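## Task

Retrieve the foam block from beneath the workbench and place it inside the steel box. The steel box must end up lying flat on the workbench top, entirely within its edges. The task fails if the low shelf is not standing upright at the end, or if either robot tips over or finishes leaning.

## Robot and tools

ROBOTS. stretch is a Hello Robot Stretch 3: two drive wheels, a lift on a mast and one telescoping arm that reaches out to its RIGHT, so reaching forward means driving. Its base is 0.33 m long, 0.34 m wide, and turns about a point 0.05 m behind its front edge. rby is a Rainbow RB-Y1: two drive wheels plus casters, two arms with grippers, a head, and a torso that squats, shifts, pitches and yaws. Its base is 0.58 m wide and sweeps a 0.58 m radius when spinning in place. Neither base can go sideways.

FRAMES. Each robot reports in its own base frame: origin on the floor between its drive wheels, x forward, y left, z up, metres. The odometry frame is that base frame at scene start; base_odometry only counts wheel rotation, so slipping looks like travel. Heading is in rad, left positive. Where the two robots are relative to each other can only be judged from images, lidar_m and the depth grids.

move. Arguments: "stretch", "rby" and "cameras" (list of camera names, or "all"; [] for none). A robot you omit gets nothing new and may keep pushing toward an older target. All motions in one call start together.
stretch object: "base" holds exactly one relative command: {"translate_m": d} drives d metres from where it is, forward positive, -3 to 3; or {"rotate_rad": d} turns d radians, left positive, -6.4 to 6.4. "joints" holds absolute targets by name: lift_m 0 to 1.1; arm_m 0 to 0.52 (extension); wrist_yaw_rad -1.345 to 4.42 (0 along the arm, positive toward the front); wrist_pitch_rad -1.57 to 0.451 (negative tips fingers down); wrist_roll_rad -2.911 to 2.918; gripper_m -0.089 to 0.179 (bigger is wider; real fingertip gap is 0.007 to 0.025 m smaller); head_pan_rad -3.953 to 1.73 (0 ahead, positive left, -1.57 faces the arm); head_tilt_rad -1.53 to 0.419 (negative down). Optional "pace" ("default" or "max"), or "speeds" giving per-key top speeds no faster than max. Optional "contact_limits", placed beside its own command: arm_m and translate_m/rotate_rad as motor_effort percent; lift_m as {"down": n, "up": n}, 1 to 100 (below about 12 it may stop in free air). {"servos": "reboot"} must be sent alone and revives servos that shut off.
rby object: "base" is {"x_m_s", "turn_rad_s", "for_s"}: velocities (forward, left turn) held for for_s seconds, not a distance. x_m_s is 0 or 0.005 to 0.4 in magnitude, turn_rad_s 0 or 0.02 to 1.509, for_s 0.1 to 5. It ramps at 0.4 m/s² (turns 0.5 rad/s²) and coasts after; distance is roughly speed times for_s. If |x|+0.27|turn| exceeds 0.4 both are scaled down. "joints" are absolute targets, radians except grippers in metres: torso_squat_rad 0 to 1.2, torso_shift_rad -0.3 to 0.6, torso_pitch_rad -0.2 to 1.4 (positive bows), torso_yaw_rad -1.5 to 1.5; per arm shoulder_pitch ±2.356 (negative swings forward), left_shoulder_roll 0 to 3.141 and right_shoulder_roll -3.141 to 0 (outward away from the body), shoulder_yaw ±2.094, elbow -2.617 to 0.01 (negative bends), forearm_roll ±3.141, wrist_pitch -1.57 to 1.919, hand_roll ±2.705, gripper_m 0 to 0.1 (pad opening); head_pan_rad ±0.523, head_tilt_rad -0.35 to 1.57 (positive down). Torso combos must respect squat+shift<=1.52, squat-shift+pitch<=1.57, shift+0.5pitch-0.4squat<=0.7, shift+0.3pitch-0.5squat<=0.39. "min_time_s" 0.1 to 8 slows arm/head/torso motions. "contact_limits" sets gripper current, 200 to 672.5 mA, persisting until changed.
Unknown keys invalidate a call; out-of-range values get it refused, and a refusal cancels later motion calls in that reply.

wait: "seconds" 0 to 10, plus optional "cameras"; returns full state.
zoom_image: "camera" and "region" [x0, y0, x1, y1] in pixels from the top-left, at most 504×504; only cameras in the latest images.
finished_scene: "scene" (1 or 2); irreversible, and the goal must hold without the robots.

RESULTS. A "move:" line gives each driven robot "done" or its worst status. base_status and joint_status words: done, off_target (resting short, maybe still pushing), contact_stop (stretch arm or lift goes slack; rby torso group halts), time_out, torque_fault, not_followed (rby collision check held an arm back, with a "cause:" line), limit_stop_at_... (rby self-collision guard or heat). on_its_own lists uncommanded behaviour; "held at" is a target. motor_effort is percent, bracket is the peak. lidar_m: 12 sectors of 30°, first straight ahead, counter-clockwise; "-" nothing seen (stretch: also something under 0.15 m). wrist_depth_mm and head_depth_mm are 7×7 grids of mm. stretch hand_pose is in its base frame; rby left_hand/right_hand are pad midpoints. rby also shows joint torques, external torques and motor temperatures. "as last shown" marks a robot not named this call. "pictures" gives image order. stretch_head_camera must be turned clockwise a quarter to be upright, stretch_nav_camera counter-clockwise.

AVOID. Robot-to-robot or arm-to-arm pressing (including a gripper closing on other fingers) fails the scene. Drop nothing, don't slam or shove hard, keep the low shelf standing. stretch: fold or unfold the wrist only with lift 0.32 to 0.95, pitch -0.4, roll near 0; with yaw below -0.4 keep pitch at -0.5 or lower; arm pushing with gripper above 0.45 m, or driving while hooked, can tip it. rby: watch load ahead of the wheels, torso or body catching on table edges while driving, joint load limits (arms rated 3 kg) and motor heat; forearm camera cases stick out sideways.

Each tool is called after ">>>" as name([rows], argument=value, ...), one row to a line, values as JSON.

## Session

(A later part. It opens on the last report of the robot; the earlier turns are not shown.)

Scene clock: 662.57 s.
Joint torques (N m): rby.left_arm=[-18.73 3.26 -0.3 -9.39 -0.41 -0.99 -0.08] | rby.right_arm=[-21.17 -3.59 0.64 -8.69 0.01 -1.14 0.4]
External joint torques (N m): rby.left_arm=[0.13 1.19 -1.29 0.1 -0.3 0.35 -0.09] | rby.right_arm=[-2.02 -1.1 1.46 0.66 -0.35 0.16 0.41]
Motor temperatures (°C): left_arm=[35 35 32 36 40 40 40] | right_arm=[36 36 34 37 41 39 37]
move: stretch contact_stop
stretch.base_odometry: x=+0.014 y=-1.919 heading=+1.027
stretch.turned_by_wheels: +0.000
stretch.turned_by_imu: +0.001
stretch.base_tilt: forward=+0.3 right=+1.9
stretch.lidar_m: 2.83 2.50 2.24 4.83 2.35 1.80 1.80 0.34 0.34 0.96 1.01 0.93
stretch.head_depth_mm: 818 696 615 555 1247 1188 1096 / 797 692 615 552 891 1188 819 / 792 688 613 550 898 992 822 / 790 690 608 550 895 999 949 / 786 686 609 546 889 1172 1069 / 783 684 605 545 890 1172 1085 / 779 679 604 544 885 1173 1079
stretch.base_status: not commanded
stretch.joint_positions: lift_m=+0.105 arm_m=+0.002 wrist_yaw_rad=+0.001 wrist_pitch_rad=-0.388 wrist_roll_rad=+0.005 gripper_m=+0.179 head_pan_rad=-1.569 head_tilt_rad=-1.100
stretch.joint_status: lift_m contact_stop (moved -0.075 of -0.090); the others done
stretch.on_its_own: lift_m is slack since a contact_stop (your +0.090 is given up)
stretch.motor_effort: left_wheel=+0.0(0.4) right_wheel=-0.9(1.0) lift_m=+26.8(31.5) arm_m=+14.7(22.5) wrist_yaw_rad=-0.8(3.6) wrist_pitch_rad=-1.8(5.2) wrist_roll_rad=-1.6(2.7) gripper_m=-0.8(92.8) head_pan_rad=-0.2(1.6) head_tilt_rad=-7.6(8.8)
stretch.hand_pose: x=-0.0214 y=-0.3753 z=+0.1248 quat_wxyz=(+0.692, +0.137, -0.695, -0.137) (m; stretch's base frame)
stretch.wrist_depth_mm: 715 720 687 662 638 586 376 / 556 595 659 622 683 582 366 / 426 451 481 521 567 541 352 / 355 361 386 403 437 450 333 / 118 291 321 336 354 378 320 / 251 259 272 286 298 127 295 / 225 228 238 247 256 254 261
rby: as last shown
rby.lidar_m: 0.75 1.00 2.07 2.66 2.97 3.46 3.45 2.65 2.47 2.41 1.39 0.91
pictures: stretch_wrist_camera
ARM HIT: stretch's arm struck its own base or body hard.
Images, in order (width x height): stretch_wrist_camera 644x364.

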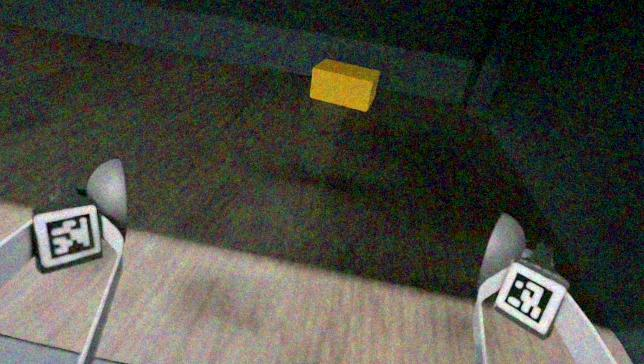

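>>> move(stretch={"joints": {"lift_m": 0.17}}, cameras=[])

>>> move(stretch={"joints": {"arm_m": 0.17}}, cameras=["stretch_wrist_camera", "stretch_head_camera", "rby_head_camera"])

Scene clock: 670.37 s.
Joint torques (N m): rby.left_arm=[-18.6 2.69 -0.43 -9.65 -0.42 -0.95 -0.15] | rby.right_arm=[-21.26 -3.63 0.33 -8.72 0.04 -1.09 0.45]
External joint torques (N m): rby.left_arm=[0.25 0.62 -1.41 -0.15 -0.31 0.38 -0.16] | rby.right_arm=[-2.11 -1.14 1.16 0.63 -0.32 0.21 0.46]
Motor temperatures (°C): left_arm=[35 35 32 36 40 40 40] | right_arm=[36 36 34 37 41 39 37]
move: stretch done
stretch.base_odometry: x=+0.014 y=-1.919 heading=+1.027
stretch.turned_by_wheels: +0.000
stretch.turned_by_imu: +0.001
stretch.base_tilt: forward=+0.5 right=+1.9
stretch.lidar_m: 2.82 2.49 2.23 4.82 2.36 1.81 1.80 0.34 0.34 0.95 1.02 0.93
stretch.head_depth_mm: 818 695 617 554 1261 1187 1095 / 795 696 614 552 895 1175 760 / 790 693 614 550 895 996 766 / 789 690 608 548 897 989 947 / 783 683 606 545 889 1175 1072 / 781 681 606 545 889 1173 1082 / 778 679 604 543 887 1167 1084
stretch.base_status: not commanded
stretch.joint_positions: lift_m=+0.170 arm_m=+0.002 wrist_yaw_rad=+0.001 wrist_pitch_rad=-0.413 wrist_roll_rad=+0.005 gripper_m=+0.179 head_pan_rad=-1.569 head_tilt_rad=-1.100
stretch.joint_status: all done
stretch.motor_effort: left_wheel=-0.2(0.4) right_wheel=-1.1(1.2) lift_m=+36.8(38.7) arm_m=-19.2(25.4) wrist_yaw_rad=+0.0(1.1) wrist_pitch_rad=+2.6(2.9) wrist_roll_rad=-1.4(1.8) gripper_m=+0.3(1.1) head_pan_rad=-0.4(1.8) head_tilt_rad=-8.7(9.0)
stretch.hand_pose: x=-0.0214 y=-0.3722 z=+0.1838 quat_wxyz=(+0.691, +0.145, -0.694, -0.145) (m; stretch's base frame)
stretch.wrist_depth_mm: 752 714 693 666 650 578 375 / 659 702 730 696 701 568 364 / 515 550 585 614 678 544 349 / 434 445 466 499 532 507 331 / 118 362 392 417 434 403 323 / 312 322 338 354 371 127 292 / 281 284 299 309 318 319 260
rby: as last shown
rby.lidar_m: 0.74 1.00 2.07 2.66 2.98 3.46 3.45 2.65 2.46 2.44 1.41 0.89
rby.motor_effort: left_wheel=+2(2) right_wheel=+6(6)
pictures: none
No camera images: "cameras" was empty.

Scene clock: 672.83 s.
Joint torques (N m): rby.left_arm=[-18.5 3.17 -0.04 -9.51 -0.22 -0.92 -0.09] | rby.right_arm=[-21.23 -3.64 0.63 -8.7 0.02 -1.14 0.43]
External joint torques (N m): rby.left_arm=[0.36 1.1 -1.03 -0.02 -0.11 0.42 -0.1] | rby.right_arm=[-2.08 -1.15 1.45 0.66 -0.34 0.16 0.44]
Motor temperatures (°C): left_arm=[35 35 32 36 40 40 40] | right_arm=[36 36 34 37 41 39 37]
move: stretch done
stretch.base_odometry: x=+0.014 y=-1.919 heading=+1.027
stretch.turned_by_wheels: +0.000
stretch.turned_by_imu: +0.001
stretch.base_tilt: forward=+0.3 right=+1.9
stretch.lidar_m: 2.83 2.49 2.24 4.84 2.36 1.81 1.80 0.34 0.34 0.95 1.02 0.92
stretch.head_depth_mm: 816 697 618 552 1251 1184 1094 / 792 695 616 551 891 1178 763 / 793 690 611 551 887 855 767 / 790 689 608 548 894 1033 945 / 787 684 606 547 891 1174 1068 / 779 682 605 544 889 1172 1079 / 777 679 605 544 885 1168 1081
stretch.base_status: not commanded
stretch.joint_positions: lift_m=+0.170 arm_m=+0.170 wrist_yaw_rad=+0.001 wrist_pitch_rad=-0.413 wrist_roll_rad=+0.005 gripper_m=+0.179 head_pan_rad=-1.569 head_tilt_rad=-1.100
stretch.joint_status: all done
stretch.motor_effort: left_wheel=+0.1(0.5) right_wheel=-1.1(1.1) lift_m=+34.0(36.8) arm_m=+21.1(24.8) wrist_yaw_rad=-0.9(1.2) wrist_pitch_rad=+2.7(3.2) wrist_roll_rad=-1.6(1.8) gripper_m=-0.4(1.3) head_pan_rad=-2.4(2.4) head_tilt_rad=-8.2(8.9)
stretch.hand_pose: x=-0.0214 y=-0.5400 z=+0.1838 quat_wxyz=(+0.691, +0.145, -0.693, -0.145) (m; stretch's base frame)
stretch.wrist_depth_mm: 576 548 515 509 484 471 397 / 614 603 581 552 522 509 382 / 520 546 577 557 578 522 369 / 427 438 471 491 527 517 352 / 117 360 394 410 433 428 346 / 309 323 336 352 371 127 311 / 280 284 296 308 318 317 276
rby: as last shown
rby.lidar_m: 0.74 1.00 2.07 2.66 2.98 3.46 3.45 2.66 2.47 2.42 1.40 0.90
rby.motor_effort: left_wheel=+2(3) right_wheel=+6(6)
pictures: rby_head_camera, stretch_head_camera (sideways), stretch_wrist_camera
Images, in order (width x height): rby_head_camera 896x504, stretch_head_camera 896x504, stretch_wrist_camera 644x364.

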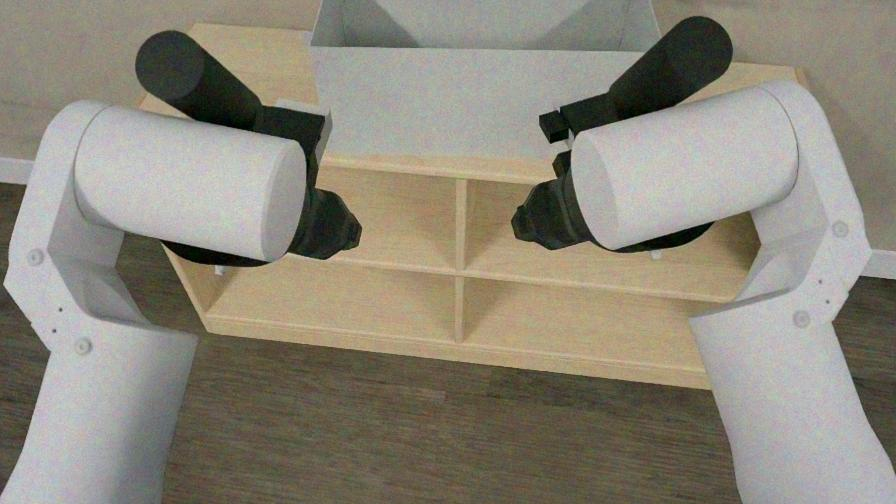

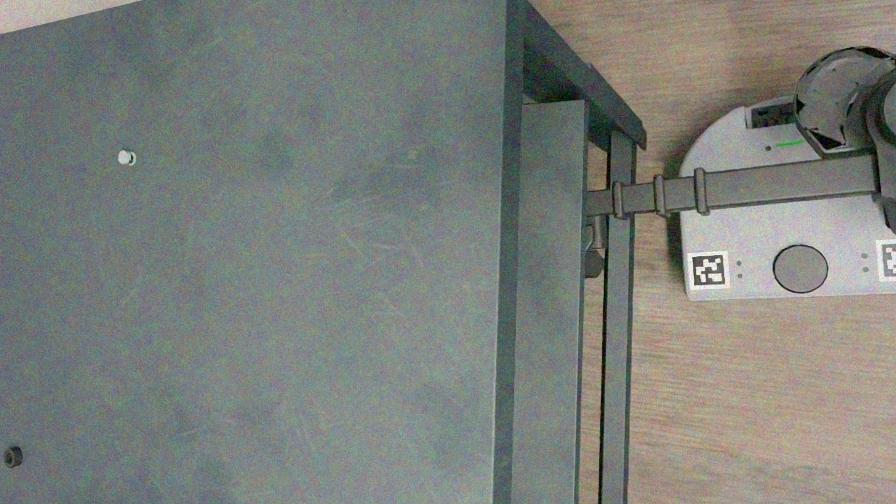

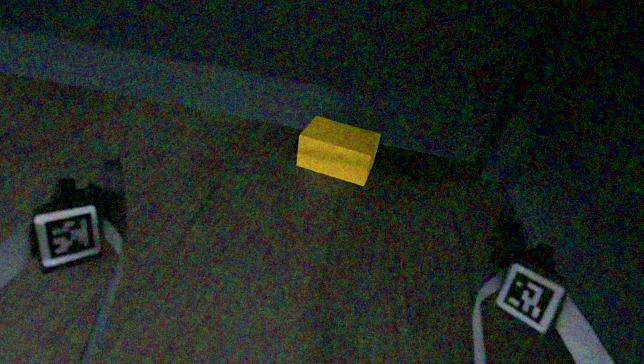

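>>> move(stretch={"joints": {"lift_m": 0.06, "wrist_yaw_rad": -0.13}}, rby={"joints": {"torso_squat_rad": 0.6, "torso_pitch_rad": 0.3, "left_shoulder_pitch_rad": -1.009, "left_shoulder_roll_rad": 0.211, "left_shoulder_yaw_rad": 0.355, "left_elbow_rad": -1.456, "left_forearm_roll_rad": 0.046, "left_wrist_pitch_rad": 1.5445, "left_hand_roll_rad": -1.638, "right_shoulder_pitch_rad": -1.009, "right_shoulder_roll_rad": -0.211, "right_shoulder_yaw_rad": -0.355, "right_elbow_rad": -1.456, "right_forearm_roll_rad": -0.046, "right_wrist_pitch_rad": 1.5445, "right_hand_roll_rad": 1.638}, "min_time_s": 3}, cameras=["stretch_wrist_camera", "rby_head_camera"])

>>> move(stretch={"joints": {"arm_m": 0.38}}, rby={"base": {"turn_rad_s": -0.1, "for_s": 1.225}}, cameras=["stretch_wrist_camera", "rby_head_camera"])

Scene clock: 812.07 s.
Joint torques (N m): rby.left_arm=[-21.46 8.31 1.81 -8.34 0.58 -0.77 -0.14] | rby.right_arm=[-23.69 -9.6 -2.12 -7.51 -0.34 -1.08 0.49]
External joint torques (N m): rby.left_arm=[-0.73 0.57 1.79 1.01 0.43 0.5 -0.14] | rby.right_arm=[-2.67 -1.42 -2.3 1.7 -0.42 0.16 0.5]
Motor temperatures (°C): left_arm=[34 35 32 36 40 40 39] | right_arm=[36 35 34 37 41 39 37]
move: stretch done; rby done
stretch.base_odometry: x=+0.014 y=-1.919 heading=+1.027
stretch.turned_by_wheels: +0.000
stretch.turned_by_imu: +0.002
stretch.base_tilt: forward=+0.4 right=+1.9
stretch.lidar_m: 2.83 2.48 2.23 4.83 2.36 1.80 1.80 0.34 0.34 0.95 1.01 0.92
stretch.head_depth_mm: 818 697 618 553 1245 1186 1094 / 795 694 614 552 892 1179 860 / 794 688 613 551 895 999 856 / 789 691 609 549 890 1029 947 / 784 683 607 545 894 1172 1072 / 782 684 606 545 893 1164 1087 / 774 678 603 544 887 1166 1078
stretch.base_status: not commanded
stretch.joint_positions: lift_m=+0.060 arm_m=+0.170 wrist_yaw_rad=-0.127 wrist_pitch_rad=-0.413 wrist_roll_rad=+0.005 gripper_m=+0.179 head_pan_rad=-1.569 head_tilt_rad=-1.100
stretch.joint_status: all done
stretch.motor_effort: left_wheel=+0.0(0.4) right_wheel=-0.8(1.4) lift_m=+18.6(28.1) arm_m=+16.4(19.5) wrist_yaw_rad=-3.0(4.7) wrist_pitch_rad=+2.8(3.1) wrist_roll_rad=-1.5(1.8) gripper_m=+0.0(1.6) head_pan_rad=-3.4(4.0) head_tilt_rad=-7.8(8.9)
stretch.hand_pose: x=-0.0500 y=-0.5381 z=+0.0738 quat_wxyz=(+0.680, +0.101, -0.701, -0.189) (m; stretch's base frame)
stretch.wrist_depth_mm: 501 506 499 493 495 446 312 / 411 443 448 426 539 449 308 / 327 344 365 394 424 417 302 / 273 275 295 311 332 352 292 / 118 226 247 259 272 282 280 / 196 205 212 221 232 127 248 / 176 178 187 192 200 199 213
rby.base_odometry: x=+0.365 y=+1.352 heading=+2.490
rby.lidar_m: 0.74 1.00 2.07 2.66 2.96 3.47 3.45 2.64 2.46 2.43 1.42 0.90
rby.base_status: not commanded
rby.joint_positions: torso_squat_rad=+0.600 torso_shift_rad=+0.000 torso_pitch_rad=+0.300 torso_yaw_rad=+0.000 left_shoulder_pitch_rad=-1.009 left_shoulder_roll_rad=+0.211 left_shoulder_yaw_rad=+0.355 left_elbow_rad=-1.456 left_forearm_roll_rad=+0.046 left_wrist_pitch_rad=+1.544 left_hand_roll_rad=-1.638 left_gripper_m=+0.100 right_shoulder_pitch_rad=-1.009 right_shoulder_roll_rad=-0.211 right_shoulder_yaw_rad=-0.355 right_elbow_rad=-1.456 right_forearm_roll_rad=-0.046 right_wrist_pitch_rad=+1.544 right_hand_roll_rad=+1.638 right_gripper_m=+0.099 head_pan_rad=+0.000 head_tilt_rad=+0.600
rby.joint_status: all done
rby.motor_effort: left_wheel=+2(3) right_wheel=+6(6)
rby.chest: x=-0.1367 y=+0.0007 z=+1.1539 quat_wxyz=(+0.989, -0.001, +0.149, +0.000) (m; rby's base frame)
rby.left_hand: x=+0.4497 y=+0.2547 z=+0.9648 quat_wxyz=(+0.674, +0.212, -0.213, -0.675) (m; rby's base frame)
rby.right_hand: x=+0.4497 y=-0.2535 z=+0.9653 quat_wxyz=(+0.674, -0.213, -0.212, +0.675) (m; rby's base frame)
pictures: rby_head_camera, stretch_wrist_camera
Images, in order (width x height): rby_head_camera 896x504, stretch_wrist_camera 644x364.

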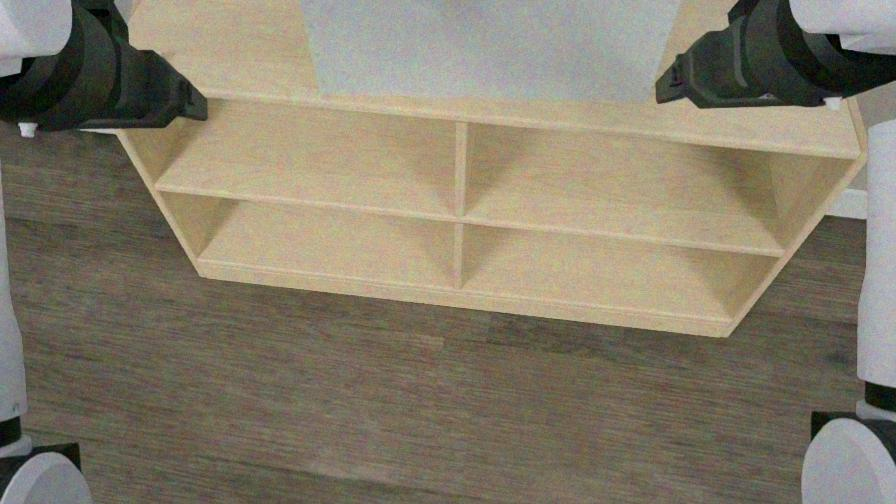

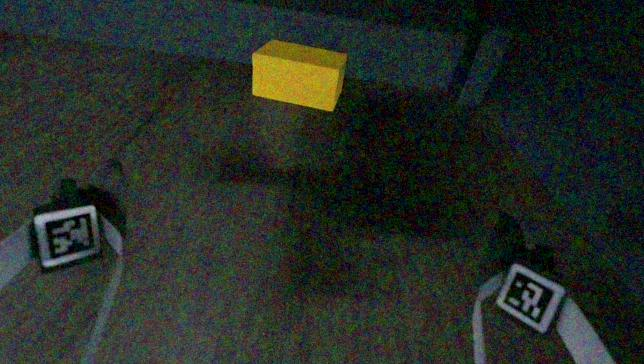

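Scene clock: 814.87 s.
Joint torques (N m): rby.left_arm=[-20.63 8.44 1.32 -8.43 0.56 -0.78 -0.28] | rby.right_arm=[-23.3 -9.03 -1.81 -7.75 -0.31 -1.08 0.46]
External joint torques (N m): rby.left_arm=[0.1 0.7 1.31 0.92 0.4 0.5 -0.29] | rby.right_arm=[-2.28 -0.85 -2 1.46 -0.39 0.15 0.46]
Motor temperatures (°C): left_arm=[34 35 32 36 40 40 39] | right_arm=[36 35 34 37 41 39 37]
move: stretch done; rby done
stretch.base_odometry: x=+0.014 y=-1.919 heading=+1.027
stretch.turned_by_wheels: +0.000
stretch.turned_by_imu: +0.001
stretch.base_tilt: forward=+0.3 right=+1.9
stretch.lidar_m: 2.83 2.47 2.28 4.84 2.36 1.81 1.80 0.34 0.34 0.95 1.02 0.92
stretch.head_depth_mm: 817 695 617 553 1247 1188 1093 / 796 692 615 552 889 1182 858 / 789 690 611 551 900 1000 861 / 790 688 611 548 901 1034 948 / 783 683 607 546 893 1171 1074 / 780 685 606 544 890 1169 1082 / 778 679 602 544 885 1161 1081
stretch.base_status: not commanded
stretch.joint_positions: lift_m=+0.060 arm_m=+0.380 wrist_yaw_rad=-0.127 wrist_pitch_rad=-0.413 wrist_roll_rad=+0.005 gripper_m=+0.179 head_pan_rad=-1.569 head_tilt_rad=-1.100
stretch.joint_status: all done
stretch.motor_effort: left_wheel=-0.3(0.5) right_wheel=-1.1(1.2) lift_m=+20.8(20.9) arm_m=+21.0(25.6) wrist_yaw_rad=-2.9(3.5) wrist_pitch_rad=+2.6(3.1) wrist_roll_rad=-1.3(1.7) gripper_m=+0.3(1.4) head_pan_rad=-4.3(4.3) head_tilt_rad=-8.4(8.7)
stretch.hand_pose: x=-0.0501 y=-0.7481 z=+0.0738 quat_wxyz=(+0.680, +0.101, -0.701, -0.189) (m; stretch's base frame)
stretch.wrist_depth_mm: 305 309 304 303 300 299 302 / 340 336 334 331 328 327 313 / 324 345 327 276 365 371 309 / 272 273 270 246 334 344 315 / 118 224 246 257 272 280 291 / 194 204 211 221 230 127 250 / 176 177 186 192 200 200 211
rby.base_odometry: x=+0.365 y=+1.352 heading=+2.367
rby.lidar_m: 0.75 1.00 1.77 2.66 2.82 3.54 3.46 2.68 2.50 2.43 1.56 0.90
rby.base_status: done (sent for 1.23 of 1.23 s)
rby.joint_positions: torso_squat_rad=+0.600 torso_shift_rad=+0.000 torso_pitch_rad=+0.300 torso_yaw_rad=+0.000 left_shoulder_pitch_rad=-1.009 left_shoulder_roll_rad=+0.211 left_shoulder_yaw_rad=+0.355 left_elbow_rad=-1.456 left_forearm_roll_rad=+0.046 left_wrist_pitch_rad=+1.544 left_hand_roll_rad=-1.638 left_gripper_m=+0.100 right_shoulder_pitch_rad=-1.009 right_shoulder_roll_rad=-0.211 right_shoulder_yaw_rad=-0.355 right_elbow_rad=-1.456 right_forearm_roll_rad=-0.046 right_wrist_pitch_rad=+1.544 right_hand_roll_rad=+1.638 right_gripper_m=+0.099 head_pan_rad=+0.000 head_tilt_rad=+0.600
rby.joint_status: not commanded
rby.motor_effort: left_wheel=+0(16) right_wheel=-2(13)
rby.chest: x=-0.1367 y=+0.0007 z=+1.1539 quat_wxyz=(+0.989, -0.001, +0.149, +0.000) (m; rby's base frame)
rby.left_hand: x=+0.4497 y=+0.2548 z=+0.9649 quat_wxyz=(+0.674, +0.212, -0.213, -0.675) (m; rby's base frame)
rby.right_hand: x=+0.4498 y=-0.2535 z=+0.9653 quat_wxyz=(+0.674, -0.213, -0.212, +0.675) (m; rby's base frame)
pictures: rby_head_camera, stretch_wrist_camera
Images, in order (width x height): rby_head_camera 896x504, stretch_wrist_camera 644x364.

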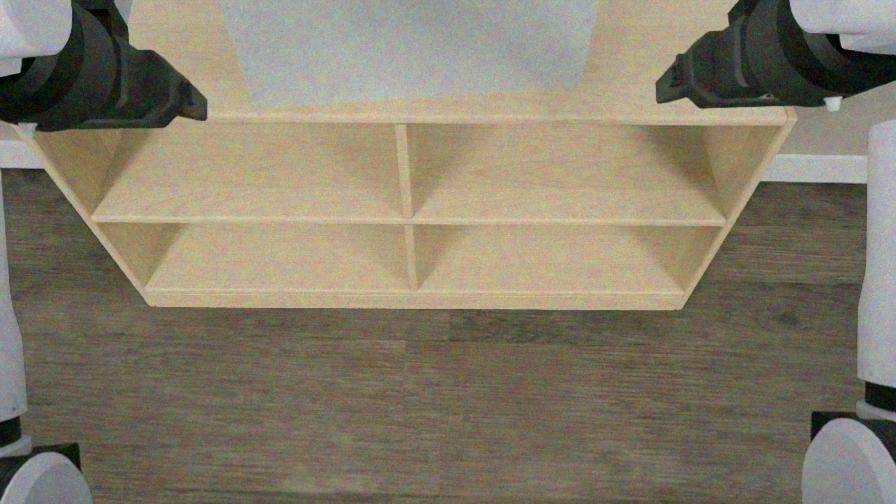

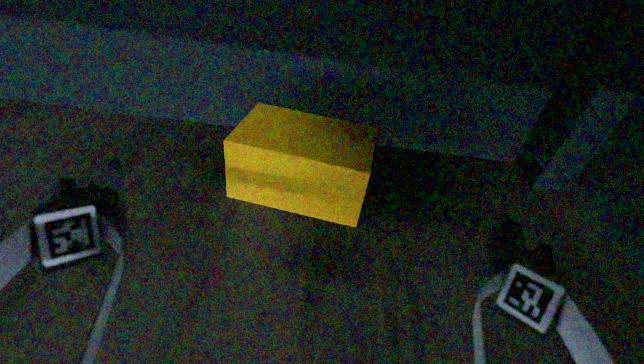

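>>> move(stretch={"joints": {"lift_m": 0.02}}, rby={"base": {"x_m_s": 0.2, "for_s": 2.31}}, cameras=["stretch_wrist_camera", "rby_head_camera"])

>>> move(stretch={"joints": {"arm_m": 0.475}, "contact_limits": {"arm_m": 50}}, rby={"base": {"turn_rad_s": 0.1, "for_s": 1.12}, "joints": {"head_tilt_rad": 0.3}}, cameras=["stretch_wrist_camera", "rby_head_camera", "rby_left_wrist_camera", "rby_right_wrist_camera"])

Scene clock: 845.47 s.
Joint torques (N m): rby.left_arm=[-20.42 7.78 0.9 -8.98 0.5 -0.87 -0.17] | rby.right_arm=[-22.57 -8.98 -1.5 -8.05 -0.33 -1.17 0.52]
External joint torques (N m): rby.left_arm=[0.31 0.04 0.89 0.37 0.35 0.4 -0.17] | rby.right_arm=[-1.55 -0.8 -1.68 1.17 -0.42 0.07 0.52]
Motor temperatures (°C): left_arm=[34 35 32 36 40 40 39] | right_arm=[36 36 34 36 41 39 37]
move: stretch done; rby done
stretch.base_odometry: x=+0.014 y=-1.919 heading=+1.027
stretch.turned_by_wheels: +0.000
stretch.turned_by_imu: +0.002
stretch.base_tilt: forward=+0.4 right=+1.9
stretch.lidar_m: 2.83 2.59 2.55 4.84 2.36 1.81 1.80 0.34 0.34 0.95 1.02 0.93
stretch.head_depth_mm: 817 695 616 555 1257 1186 1097 / 796 693 616 552 892 1184 899 / 793 691 612 551 898 1011 891 / 788 687 611 550 898 1028 947 / 785 681 607 546 892 1174 1061 / 780 681 605 545 887 1170 1081 / 775 680 603 543 887 1164 1077
stretch.base_status: not commanded
stretch.joint_positions: lift_m=+0.020 arm_m=+0.380 wrist_yaw_rad=-0.127 wrist_pitch_rad=-0.413 wrist_roll_rad=+0.005 gripper_m=+0.179 head_pan_rad=-1.570 head_tilt_rad=-1.100
stretch.joint_status: all done
stretch.motor_effort: left_wheel=+0.3(0.4) right_wheel=-0.8(1.1) lift_m=+22.4(22.7) arm_m=+15.2(19.4) wrist_yaw_rad=-2.2(3.1) wrist_pitch_rad=+2.7(3.1) wrist_roll_rad=-1.4(1.8) gripper_m=+0.0(1.7) head_pan_rad=-3.7(4.8) head_tilt_rad=-8.1(8.9)
stretch.hand_pose: x=-0.0501 y=-0.7481 z=+0.0337 quat_wxyz=(+0.680, +0.101, -0.701, -0.189) (m; stretch's base frame)
stretch.wrist_depth_mm: 311 307 305 303 299 299 300 / 324 324 324 257 329 326 312 / 254 267 242 222 320 348 306 / 213 216 232 238 260 277 290 / 118 178 194 202 212 221 237 / 154 158 165 172 184 128 197 / - 141 146 151 157 157 166
rby.base_odometry: x=+0.036 y=+1.673 heading=+2.368
rby.lidar_m: 0.29 0.74 0.70 2.63 2.79 4.00 3.91 2.96 2.52 2.25 0.59 0.70
rby.base_status: done (sent for 2.3 of 2.3 s)
rby.joint_positions: torso_squat_rad=+0.600 torso_shift_rad=+0.000 torso_pitch_rad=+0.300 torso_yaw_rad=+0.000 left_shoulder_pitch_rad=-1.009 left_shoulder_roll_rad=+0.211 left_shoulder_yaw_rad=+0.355 left_elbow_rad=-1.456 left_forearm_roll_rad=+0.046 left_wrist_pitch_rad=+1.544 left_hand_roll_rad=-1.638 left_gripper_m=+0.100 right_shoulder_pitch_rad=-1.009 right_shoulder_roll_rad=-0.211 right_shoulder_yaw_rad=-0.355 right_elbow_rad=-1.456 right_forearm_roll_rad=-0.046 right_wrist_pitch_rad=+1.544 right_hand_roll_rad=+1.638 right_gripper_m=+0.099 head_pan_rad=+0.000 head_tilt_rad=+0.600
rby.joint_status: not commanded
rby.motor_effort: left_wheel=+7(30) right_wheel=-6(20)
rby.chest: x=-0.1366 y=+0.0007 z=+1.1539 quat_wxyz=(+0.989, -0.001, +0.149, +0.000) (m; rby's base frame)
rby.left_hand: x=+0.4498 y=+0.2548 z=+0.9647 quat_wxyz=(+0.674, +0.212, -0.213, -0.675) (m; rby's base frame)
rby.right_hand: x=+0.4499 y=-0.2535 z=+0.9652 quat_wxyz=(+0.674, -0.213, -0.212, +0.675) (m; rby's base frame)
pictures: rby_head_camera, stretch_wrist_camera
Images, in order (width x height): rby_head_camera 896x504, stretch_wrist_camera 644x364.

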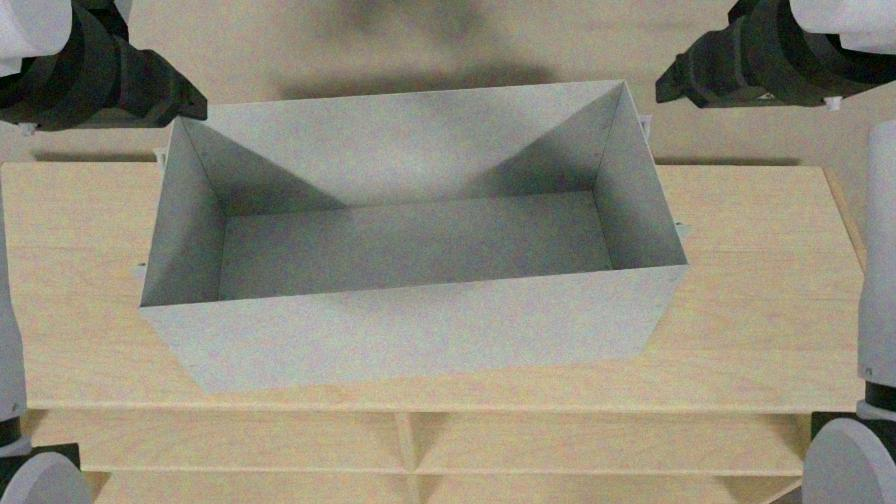

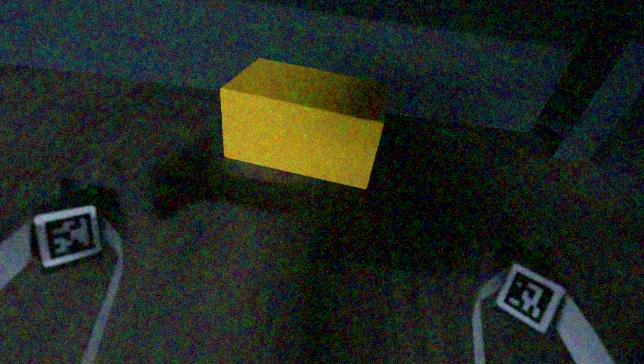

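Scene clock: 847.40 s.
Joint torques (N m): rby.left_arm=[-20.13 8.25 1.26 -8.75 0.46 -0.82 -0.02] | rby.right_arm=[-22.75 -9 -1.78 -8.04 -0.24 -1.2 0.49]
External joint torques (N m): rby.left_arm=[0.6 0.51 1.25 0.6 0.31 0.46 -0.03] | rby.right_arm=[-1.73 -0.82 -1.97 1.18 -0.33 0.04 0.49]
Motor temperatures (°C): left_arm=[34 35 32 36 40 40 39] | right_arm=[36 36 34 36 41 39 37]
move: stretch done; rby done
stretch.base_odometry: x=+0.014 y=-1.919 heading=+1.027
stretch.turned_by_wheels: +0.000
stretch.turned_by_imu: +0.000
stretch.base_tilt: forward=+0.4 right=+1.9
stretch.lidar_m: 2.83 2.54 2.53 4.82 2.35 1.81 1.80 0.34 0.34 0.95 1.01 0.93
stretch.head_depth_mm: 815 696 617 554 1252 1185 1089 / 796 693 616 551 887 1172 899 / 793 690 611 549 899 1007 889 / 787 687 609 549 894 1032 954 / 785 683 608 546 894 1166 1075 / 781 680 604 545 889 1167 1077 / 782 679 603 541 885 1165 1079
stretch.base_status: not commanded
stretch.joint_positions: lift_m=+0.020 arm_m=+0.475 wrist_yaw_rad=-0.127 wrist_pitch_rad=-0.413 wrist_roll_rad=+0.005 gripper_m=+0.179 head_pan_rad=-1.570 head_tilt_rad=-1.100
stretch.joint_status: all done
stretch.motor_effort: left_wheel=+0.1(0.5) right_wheel=-0.7(1.2) lift_m=+25.2(25.3) arm_m=+21.6(26.1) wrist_yaw_rad=-2.3(3.0) wrist_pitch_rad=+2.6(3.1) wrist_roll_rad=-1.6(1.8) gripper_m=-0.3(1.4) head_pan_rad=-2.9(4.8) head_tilt_rad=-7.9(8.9)
stretch.contact_limits: arm_m 50 (drawing in: default 42, maximum 56; extending or still: default 50, maximum 69)
stretch.hand_pose: x=-0.0501 y=-0.8431 z=+0.0337 quat_wxyz=(+0.680, +0.101, -0.701, -0.189) (m; stretch's base frame)
stretch.wrist_depth_mm: 218 216 215 213 211 210 209 / 242 238 237 234 232 231 228 / 254 255 187 194 254 255 253 / 213 213 147 151 172 271 281 / 118 177 160 149 142 211 236 / 154 158 164 165 171 127 196 / - 140 145 151 156 157 165
rby.base_odometry: x=+0.036 y=+1.673 heading=+2.481
rby.lidar_m: 0.30 0.77 0.70 2.63 2.93 3.94 3.91 2.96 2.52 1.68 0.60 0.70
rby.base_status: done (sent for 1.13 of 1.13 s)
rby.joint_positions: torso_squat_rad=+0.600 torso_shift_rad=+0.000 torso_pitch_rad=+0.300 torso_yaw_rad=+0.000 left_shoulder_pitch_rad=-1.009 left_shoulder_roll_rad=+0.211 left_shoulder_yaw_rad=+0.355 left_elbow_rad=-1.456 left_forearm_roll_rad=+0.046 left_wrist_pitch_rad=+1.544 left_hand_roll_rad=-1.638 left_gripper_m=+0.100 right_shoulder_pitch_rad=-1.009 right_shoulder_roll_rad=-0.211 right_shoulder_yaw_rad=-0.355 right_elbow_rad=-1.456 right_forearm_roll_rad=-0.046 right_wrist_pitch_rad=+1.544 right_hand_roll_rad=+1.638 right_gripper_m=+0.099 head_pan_rad=+0.000 head_tilt_rad=+0.300
rby.joint_status: all done
rby.motor_effort: left_wheel=-4(20) right_wheel=+0(16)
rby.chest: x=-0.1366 y=+0.0007 z=+1.1539 quat_wxyz=(+0.989, -0.001, +0.149, +0.000) (m; rby's base frame)
rby.left_hand: x=+0.4498 y=+0.2548 z=+0.9647 quat_wxyz=(+0.674, +0.212, -0.213, -0.675) (m; rby's base frame)
rby.right_hand: x=+0.4499 y=-0.2535 z=+0.9652 quat_wxyz=(+0.674, -0.213, -0.212, +0.675) (m; rby's base frame)
pictures: rby_head_camera, rby_left_wrist_camera, rby_right_wrist_camera, stretch_wrist_camera
Images, in order (width x height): rby_head_camera 896x504, rby_left_wrist_camera 644x364, rby_right_wrist_camera 644x364, stretch_wrist_camera 644x364.

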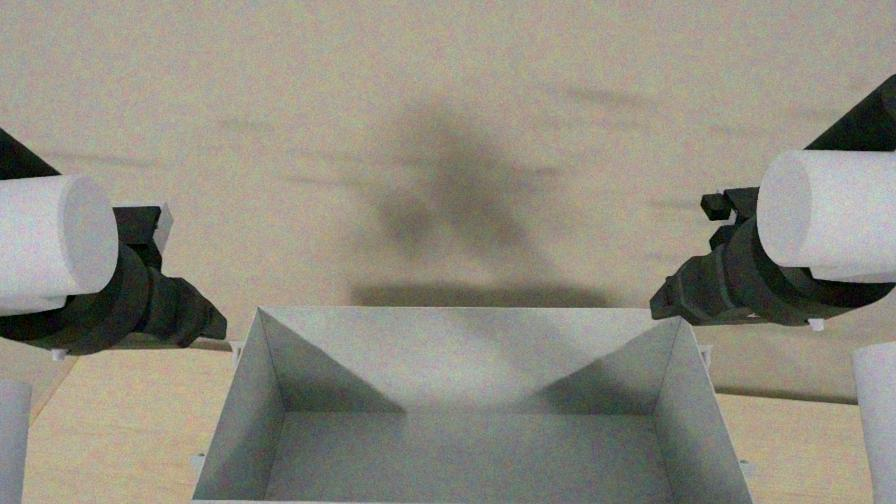

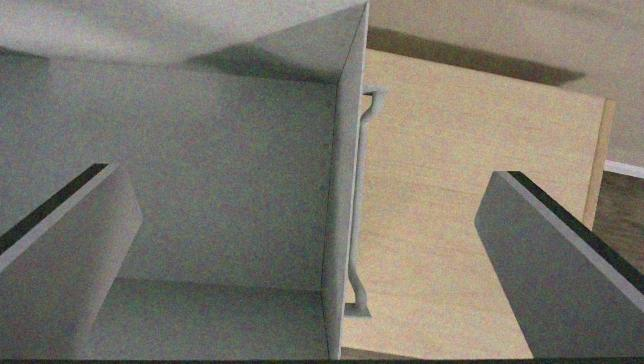

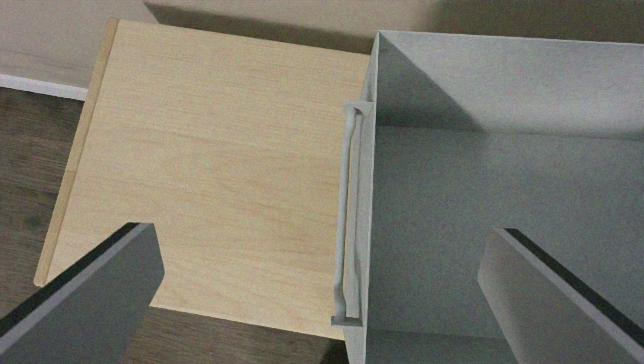

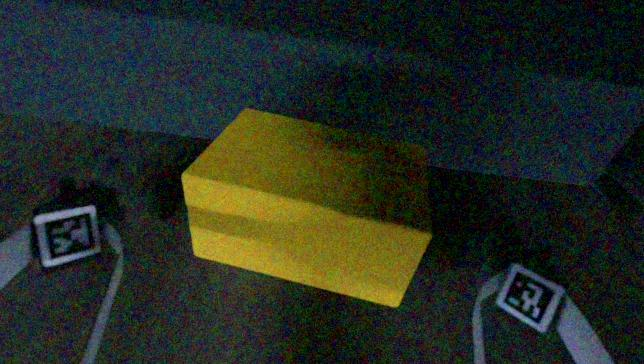

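>>> move(stretch={"joints": {"gripper_m": 0.07}}, cameras=["stretch_wrist_camera", "rby_head_camera", "rby_left_wrist_camera", "rby_right_wrist_camera"])

>>> zoom_image(camera="rby_left_wrist_camera", region=[280, 0, 480, 364])

>>> zoom_image(camera="rby_right_wrist_camera", region=[240, 0, 440, 364])

>>> zoom_image(camera="rby_head_camera", region=[560, 270, 860, 504])

Scene clock: 864.17 s.
Joint torques (N m): rby.left_arm=[-20.09 7.9 1.22 -8.77 0.43 -0.79 -0.11] | rby.right_arm=[-22.56 -9.02 -1.5 -8.15 -0.27 -1.2 0.53]
External joint torques (N m): rby.left_arm=[0.64 0.15 1.21 0.58 0.28 0.48 -0.12] | rby.right_arm=[-1.54 -0.84 -1.68 1.07 -0.35 0.04 0.54]
Motor temperatures (°C): left_arm=[34 35 32 36 40 40 39] | right_arm=[36 36 34 36 41 39 37]
move: stretch done
stretch.base_odometry: x=+0.014 y=-1.919 heading=+1.027
stretch.turned_by_wheels: +0.000
stretch.turned_by_imu: +0.001
stretch.base_tilt: forward=+0.4 right=+1.9
stretch.lidar_m: 2.83 2.54 2.52 4.83 2.36 1.81 1.80 0.34 0.34 0.95 1.02 0.93
stretch.head_depth_mm: 816 696 615 554 1250 1185 1093 / 795 695 615 554 886 1186 895 / 793 690 611 548 896 1010 887 / 789 688 609 548 894 1036 951 / 785 686 608 546 893 1176 1078 / 780 683 604 544 886 1170 1079 / 774 680 602 542 884 1166 1079
stretch.base_status: not commanded
stretch.joint_positions: lift_m=+0.020 arm_m=+0.475 wrist_yaw_rad=-0.127 wrist_pitch_rad=-0.413 wrist_roll_rad=+0.005 gripper_m=+0.071 head_pan_rad=-1.570 head_tilt_rad=-1.100
stretch.joint_status: all done
stretch.motor_effort: left_wheel=+0.0(0.4) right_wheel=-1.0(1.3) lift_m=+32.0(32.1) arm_m=+21.1(22.7) wrist_yaw_rad=-2.0(2.9) wrist_pitch_rad=+2.7(3.1) wrist_roll_rad=-1.5(1.7) gripper_m=-14.4(98.3) head_pan_rad=-3.5(4.9) head_tilt_rad=-7.8(8.8)
stretch.contact_limits: arm_m 50 (drawing in: default 42, maximum 56; extending or still: default 50, maximum 69)
stretch.hand_pose: x=-0.0501 y=-0.8431 z=+0.0337 quat_wxyz=(+0.680, +0.101, -0.701, -0.189) (m; stretch's base frame)
stretch.wrist_depth_mm: 217 216 215 214 213 211 209 / 240 236 235 234 232 230 229 / 254 255 193 195 252 257 254 / 209 217 147 152 170 273 279 / 181 122 159 149 140 224 237 / - 157 165 166 151 186 198 / 135 140 145 151 157 156 169
rby: as last shown
rby.lidar_m: 0.29 0.77 0.70 2.63 2.91 3.94 3.91 2.97 2.52 1.69 0.59 0.69
rby.motor_effort: left_wheel=-4(5) right_wheel=+0(1)
pictures: rby_head_camera, rby_left_wrist_camera, rby_right_wrist_camera, stretch_wrist_camera
Images, in order (width x height): rby_head_camera 896x504, rby_left_wrist_camera 644x364, rby_right_wrist_camera 644x364, stretch_wrist_camera 644x364.

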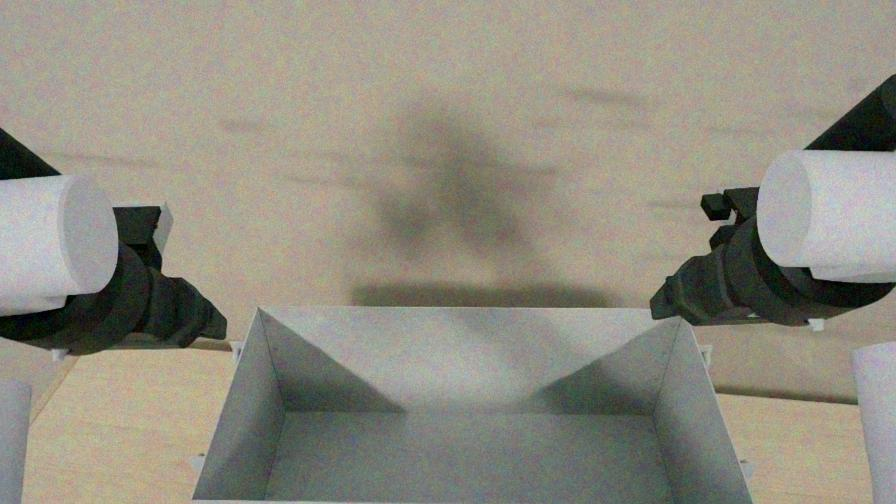

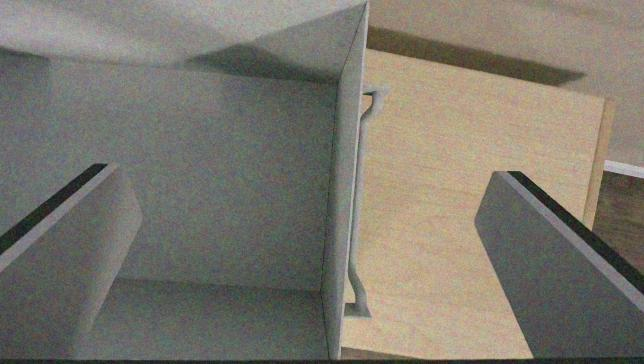

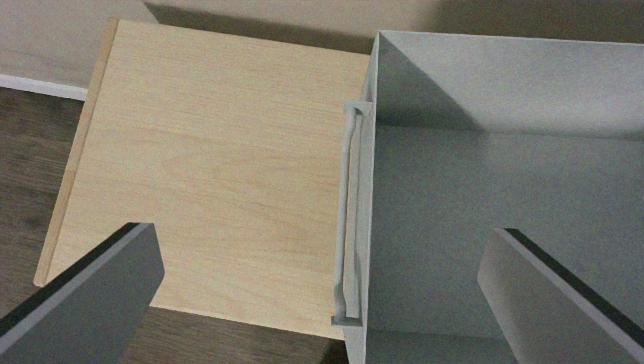

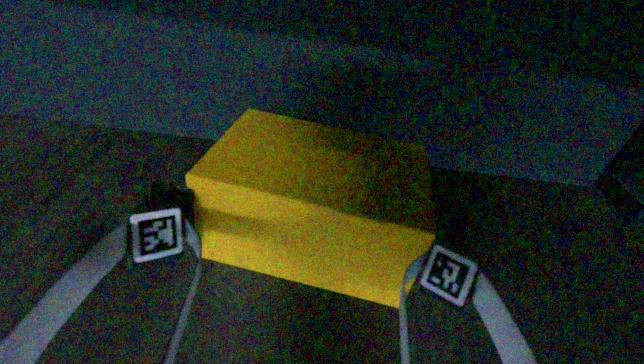

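Scaled by 1.385 from the camera's 644x364 image, which has a finer 828x468 frame.

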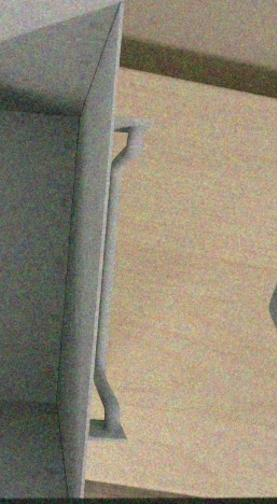

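Scaled by 1.385 from the camera's 644x364 image, which has a finer 828x468 frame.

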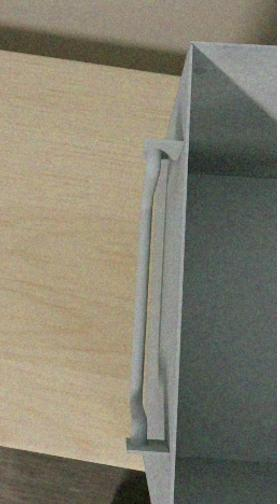

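Scaled by 1.680.

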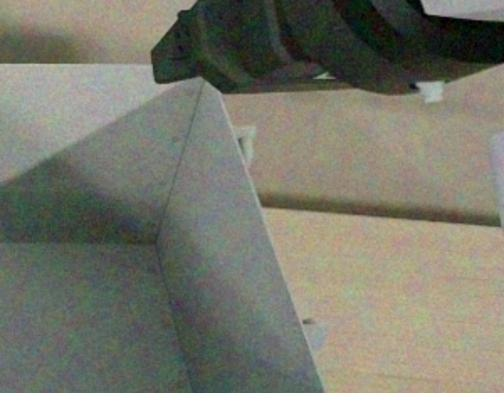

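>>> move(stretch={"joints": {"gripper_m": 0.055}}, rby={"joints": {"left_gripper_m": 0.07}}, cameras=["rby_left_wrist_camera", "rby_right_wrist_camera", "stretch_wrist_camera"])

>>> move(stretch={"joints": {"lift_m": 0.1}}, rby={"joints": {"left_gripper_m": 0.1}}, cameras=["stretch_wrist_camera"])

Scene clock: 995.03 s.
Joint torques (N m): rby.left_arm=[-20.48 7.72 1.32 -8.77 0.42 -0.87 -0.2] | rby.right_arm=[-22.77 -8.91 -1.71 -8.1 -0.23 -1.16 0.42]
External joint torques (N m): rby.left_arm=[0.25 -0.03 1.3 0.57 0.27 0.41 -0.21] | rby.right_arm=[-1.75 -0.73 -1.89 1.11 -0.32 0.08 0.42]
Motor temperatures (°C): left_arm=[34 35 32 36 40 40 39] | right_arm=[36 35 34 36 41 39 37]
move: stretch done; rby done
stretch.base_odometry: x=+0.014 y=-1.919 heading=+1.027
stretch.turned_by_wheels: +0.000
stretch.turned_by_imu: +0.001
stretch.base_tilt: forward=+0.4 right=+1.9
stretch.lidar_m: 2.83 2.54 2.53 4.80 2.36 1.80 1.80 0.34 0.34 0.95 1.01 0.93
stretch.head_depth_mm: 816 695 617 553 1247 1187 1089 / 794 694 614 552 886 1181 899 / 791 691 612 549 898 1009 886 / 790 689 611 549 897 1036 949 / 782 685 610 546 889 1170 1069 / 782 682 605 543 892 1164 1076 / 777 678 603 543 885 1164 1077
stretch.base_status: not commanded
stretch.joint_positions: lift_m=+0.020 arm_m=+0.475 wrist_yaw_rad=-0.128 wrist_pitch_rad=-0.413 wrist_roll_rad=+0.005 gripper_m=+0.056 head_pan_rad=-1.570 head_tilt_rad=-1.100
stretch.joint_status: all done
stretch.motor_effort: left_wheel=+0.3(0.4) right_wheel=-0.6(1.0) lift_m=+36.6(36.7) arm_m=+18.4(19.5) wrist_yaw_rad=-1.7(2.6) wrist_pitch_rad=+3.0(3.2) wrist_roll_rad=-1.4(1.6) gripper_m=-15.6(78.7) head_pan_rad=-3.5(4.7) head_tilt_rad=-7.3(8.8)
stretch.contact_limits: arm_m 50 (drawing in: default 42, maximum 56; extending or still: default 50, maximum 69)
stretch.hand_pose: x=-0.0503 y=-0.8431 z=+0.0338 quat_wxyz=(+0.680, +0.100, -0.701, -0.190) (m; stretch's base frame)
stretch.wrist_depth_mm: 218 217 215 214 211 210 209 / 240 237 236 235 233 231 228 / 253 255 187 193 254 256 255 / 209 214 145 151 177 271 279 / 178 123 152 147 140 225 237 / - 154 163 165 139 190 198 / 134 141 145 151 157 156 169
rby.base_odometry: x=+0.036 y=+1.673 heading=+2.481
rby.lidar_m: 0.29 0.76 0.71 2.63 2.92 3.93 3.92 2.97 2.53 1.68 0.60 0.69
rby.base_status: not commanded
rby.joint_positions: torso_squat_rad=+0.600 torso_shift_rad=+0.000 torso_pitch_rad=+0.300 torso_yaw_rad=+0.000 left_shoulder_pitch_rad=-1.009 left_shoulder_roll_rad=+0.211 left_shoulder_yaw_rad=+0.355 left_elbow_rad=-1.456 left_forearm_roll_rad=+0.046 left_wrist_pitch_rad=+1.544 left_hand_roll_rad=-1.638 left_gripper_m=+0.070 right_shoulder_pitch_rad=-1.009 right_shoulder_roll_rad=-0.211 right_shoulder_yaw_rad=-0.355 right_elbow_rad=-1.456 right_forearm_roll_rad=-0.046 right_wrist_pitch_rad=+1.544 right_hand_roll_rad=+1.638 right_gripper_m=+0.099 head_pan_rad=+0.000 head_tilt_rad=+0.300
rby.joint_status: all done
rby.motor_effort: left_wheel=-5(5) right_wheel=+0(1)
rby.chest: x=-0.1366 y=+0.0007 z=+1.1539 quat_wxyz=(+0.989, -0.001, +0.149, +0.000) (m; rby's base frame)
rby.left_hand: x=+0.4498 y=+0.2548 z=+0.9647 quat_wxyz=(+0.674, +0.212, -0.213, -0.675) (m; rby's base frame)
rby.right_hand: x=+0.4499 y=-0.2535 z=+0.9652 quat_wxyz=(+0.674, -0.213, -0.212, +0.675) (m; rby's base frame)
pictures: rby_left_wrist_camera, rby_right_wrist_camera, stretch_wrist_camera
Images, in order (width x height): rby_left_wrist_camera 644x364, rby_right_wrist_camera 644x364, stretch_wrist_camera 644x364.

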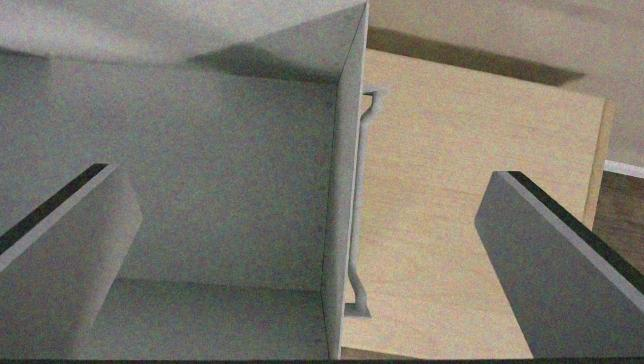

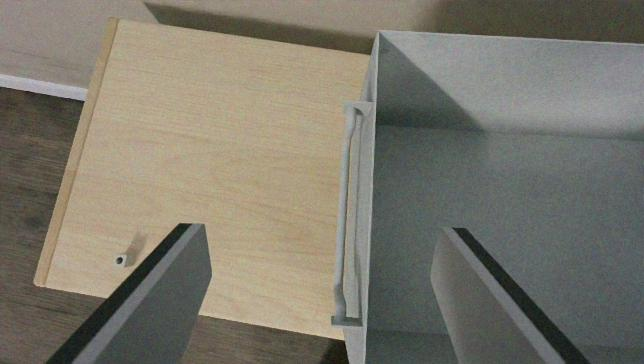

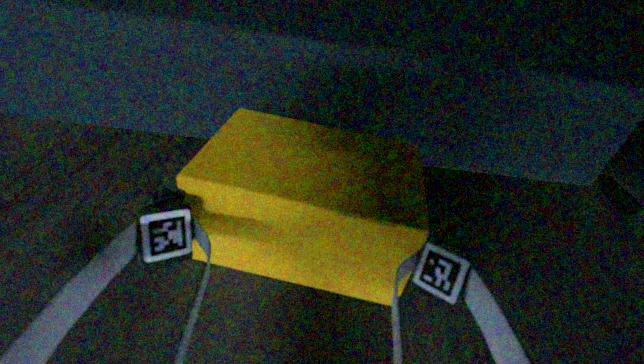

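Scene clock: 996.60 s.
Joint torques (N m): rby.left_arm=[-20.64 7.89 1.35 -8.77 0.42 -0.71 -0.07] | rby.right_arm=[-22.73 -8.96 -1.8 -8.07 -0.28 -1.22 0.46]
External joint torques (N m): rby.left_arm=[0.09 0.15 1.34 0.57 0.27 0.56 -0.08] | rby.right_arm=[-1.71 -0.79 -1.98 1.14 -0.36 0.02 0.46]
Motor temperatures (°C): left_arm=[34 35 32 36 40 40 39] | right_arm=[36 35 34 36 41 39 37]
move: stretch done; rby done
stretch.base_odometry: x=+0.014 y=-1.919 heading=+1.027
stretch.turned_by_wheels: +0.000
stretch.turned_by_imu: +0.000
stretch.base_tilt: forward=+0.4 right=+2.0
stretch.lidar_m: 2.83 2.54 2.53 4.82 2.36 1.80 1.80 0.34 0.34 0.95 1.01 0.93
stretch.head_depth_mm: 814 696 616 554 1247 1184 1093 / 794 695 614 551 891 1191 824 / 790 692 612 550 899 920 826 / 786 686 610 548 893 1038 951 / 785 684 607 545 892 1168 1072 / 780 683 606 545 890 1171 1080 / 776 679 603 544 884 1169 1075
stretch.base_status: not commanded
stretch.joint_positions: lift_m=+0.100 arm_m=+0.475 wrist_yaw_rad=-0.128 wrist_pitch_rad=-0.416 wrist_roll_rad=+0.005 gripper_m=+0.056 head_pan_rad=-1.570 head_tilt_rad=-1.100
stretch.joint_status: all done
stretch.motor_effort: left_wheel=-0.3(0.3) right_wheel=-0.9(1.2) lift_m=+37.1(39.1) arm_m=+17.3(18.5) wrist_yaw_rad=-1.7(2.1) wrist_pitch_rad=+3.5(3.6) wrist_roll_rad=-1.3(1.7) gripper_m=-16.3(16.9) head_pan_rad=-3.5(4.7) head_tilt_rad=-8.1(9.0)
stretch.contact_limits: arm_m 50 (drawing in: default 42, maximum 56; extending or still: default 50, maximum 69)
stretch.hand_pose: x=-0.0503 y=-0.8427 z=+0.1131 quat_wxyz=(+0.680, +0.101, -0.701, -0.191) (m; stretch's base frame)
stretch.wrist_depth_mm: 218 216 215 213 212 212 209 / 239 239 237 234 233 232 230 / 267 265 190 196 254 257 254 / 298 291 145 152 176 287 293 / 278 123 153 147 140 321 315 / 89 238 247 166 140 287 287 / 207 217 222 233 242 241 261
rby.base_odometry: x=+0.036 y=+1.673 heading=+2.481
rby.lidar_m: 0.29 0.77 0.70 2.63 2.93 3.93 3.91 3.00 2.52 1.68 0.59 0.70
rby.base_status: not commanded
rby.joint_positions: torso_squat_rad=+0.600 torso_shift_rad=+0.000 torso_pitch_rad=+0.300 torso_yaw_rad=+0.000 left_shoulder_pitch_rad=-1.009 left_shoulder_roll_rad=+0.211 left_shoulder_yaw_rad=+0.355 left_elbow_rad=-1.456 left_forearm_roll_rad=+0.046 left_wrist_pitch_rad=+1.544 left_hand_roll_rad=-1.638 left_gripper_m=+0.100 right_shoulder_pitch_rad=-1.009 right_shoulder_roll_rad=-0.211 right_shoulder_yaw_rad=-0.355 right_elbow_rad=-1.456 right_forearm_roll_rad=-0.046 right_wrist_pitch_rad=+1.544 right_hand_roll_rad=+1.638 right_gripper_m=+0.099 head_pan_rad=+0.000 head_tilt_rad=+0.300
rby.joint_status: all done
rby.motor_effort: left_wheel=-4(5) right_wheel=+0(1)
rby.chest: x=-0.1366 y=+0.0007 z=+1.1539 quat_wxyz=(+0.989, -0.001, +0.149, +0.000) (m; rby's base frame)
rby.left_hand: x=+0.4498 y=+0.2548 z=+0.9647 quat_wxyz=(+0.674, +0.212, -0.213, -0.675) (m; rby's base frame)
rby.right_hand: x=+0.4499 y=-0.2535 z=+0.9652 quat_wxyz=(+0.674, -0.213, -0.212, +0.675) (m; rby's base frame)
pictures: stretch_wrist_camera
Images, in order (width x height): stretch_wrist_camera 644x364.

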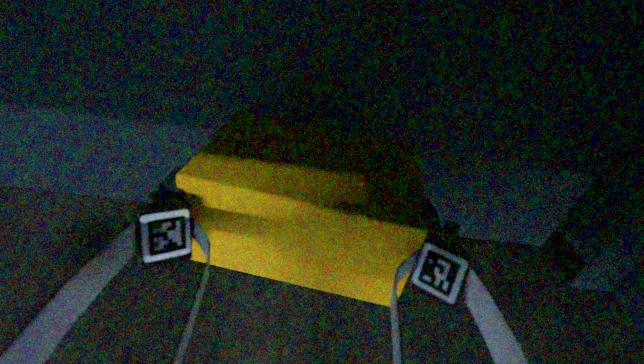

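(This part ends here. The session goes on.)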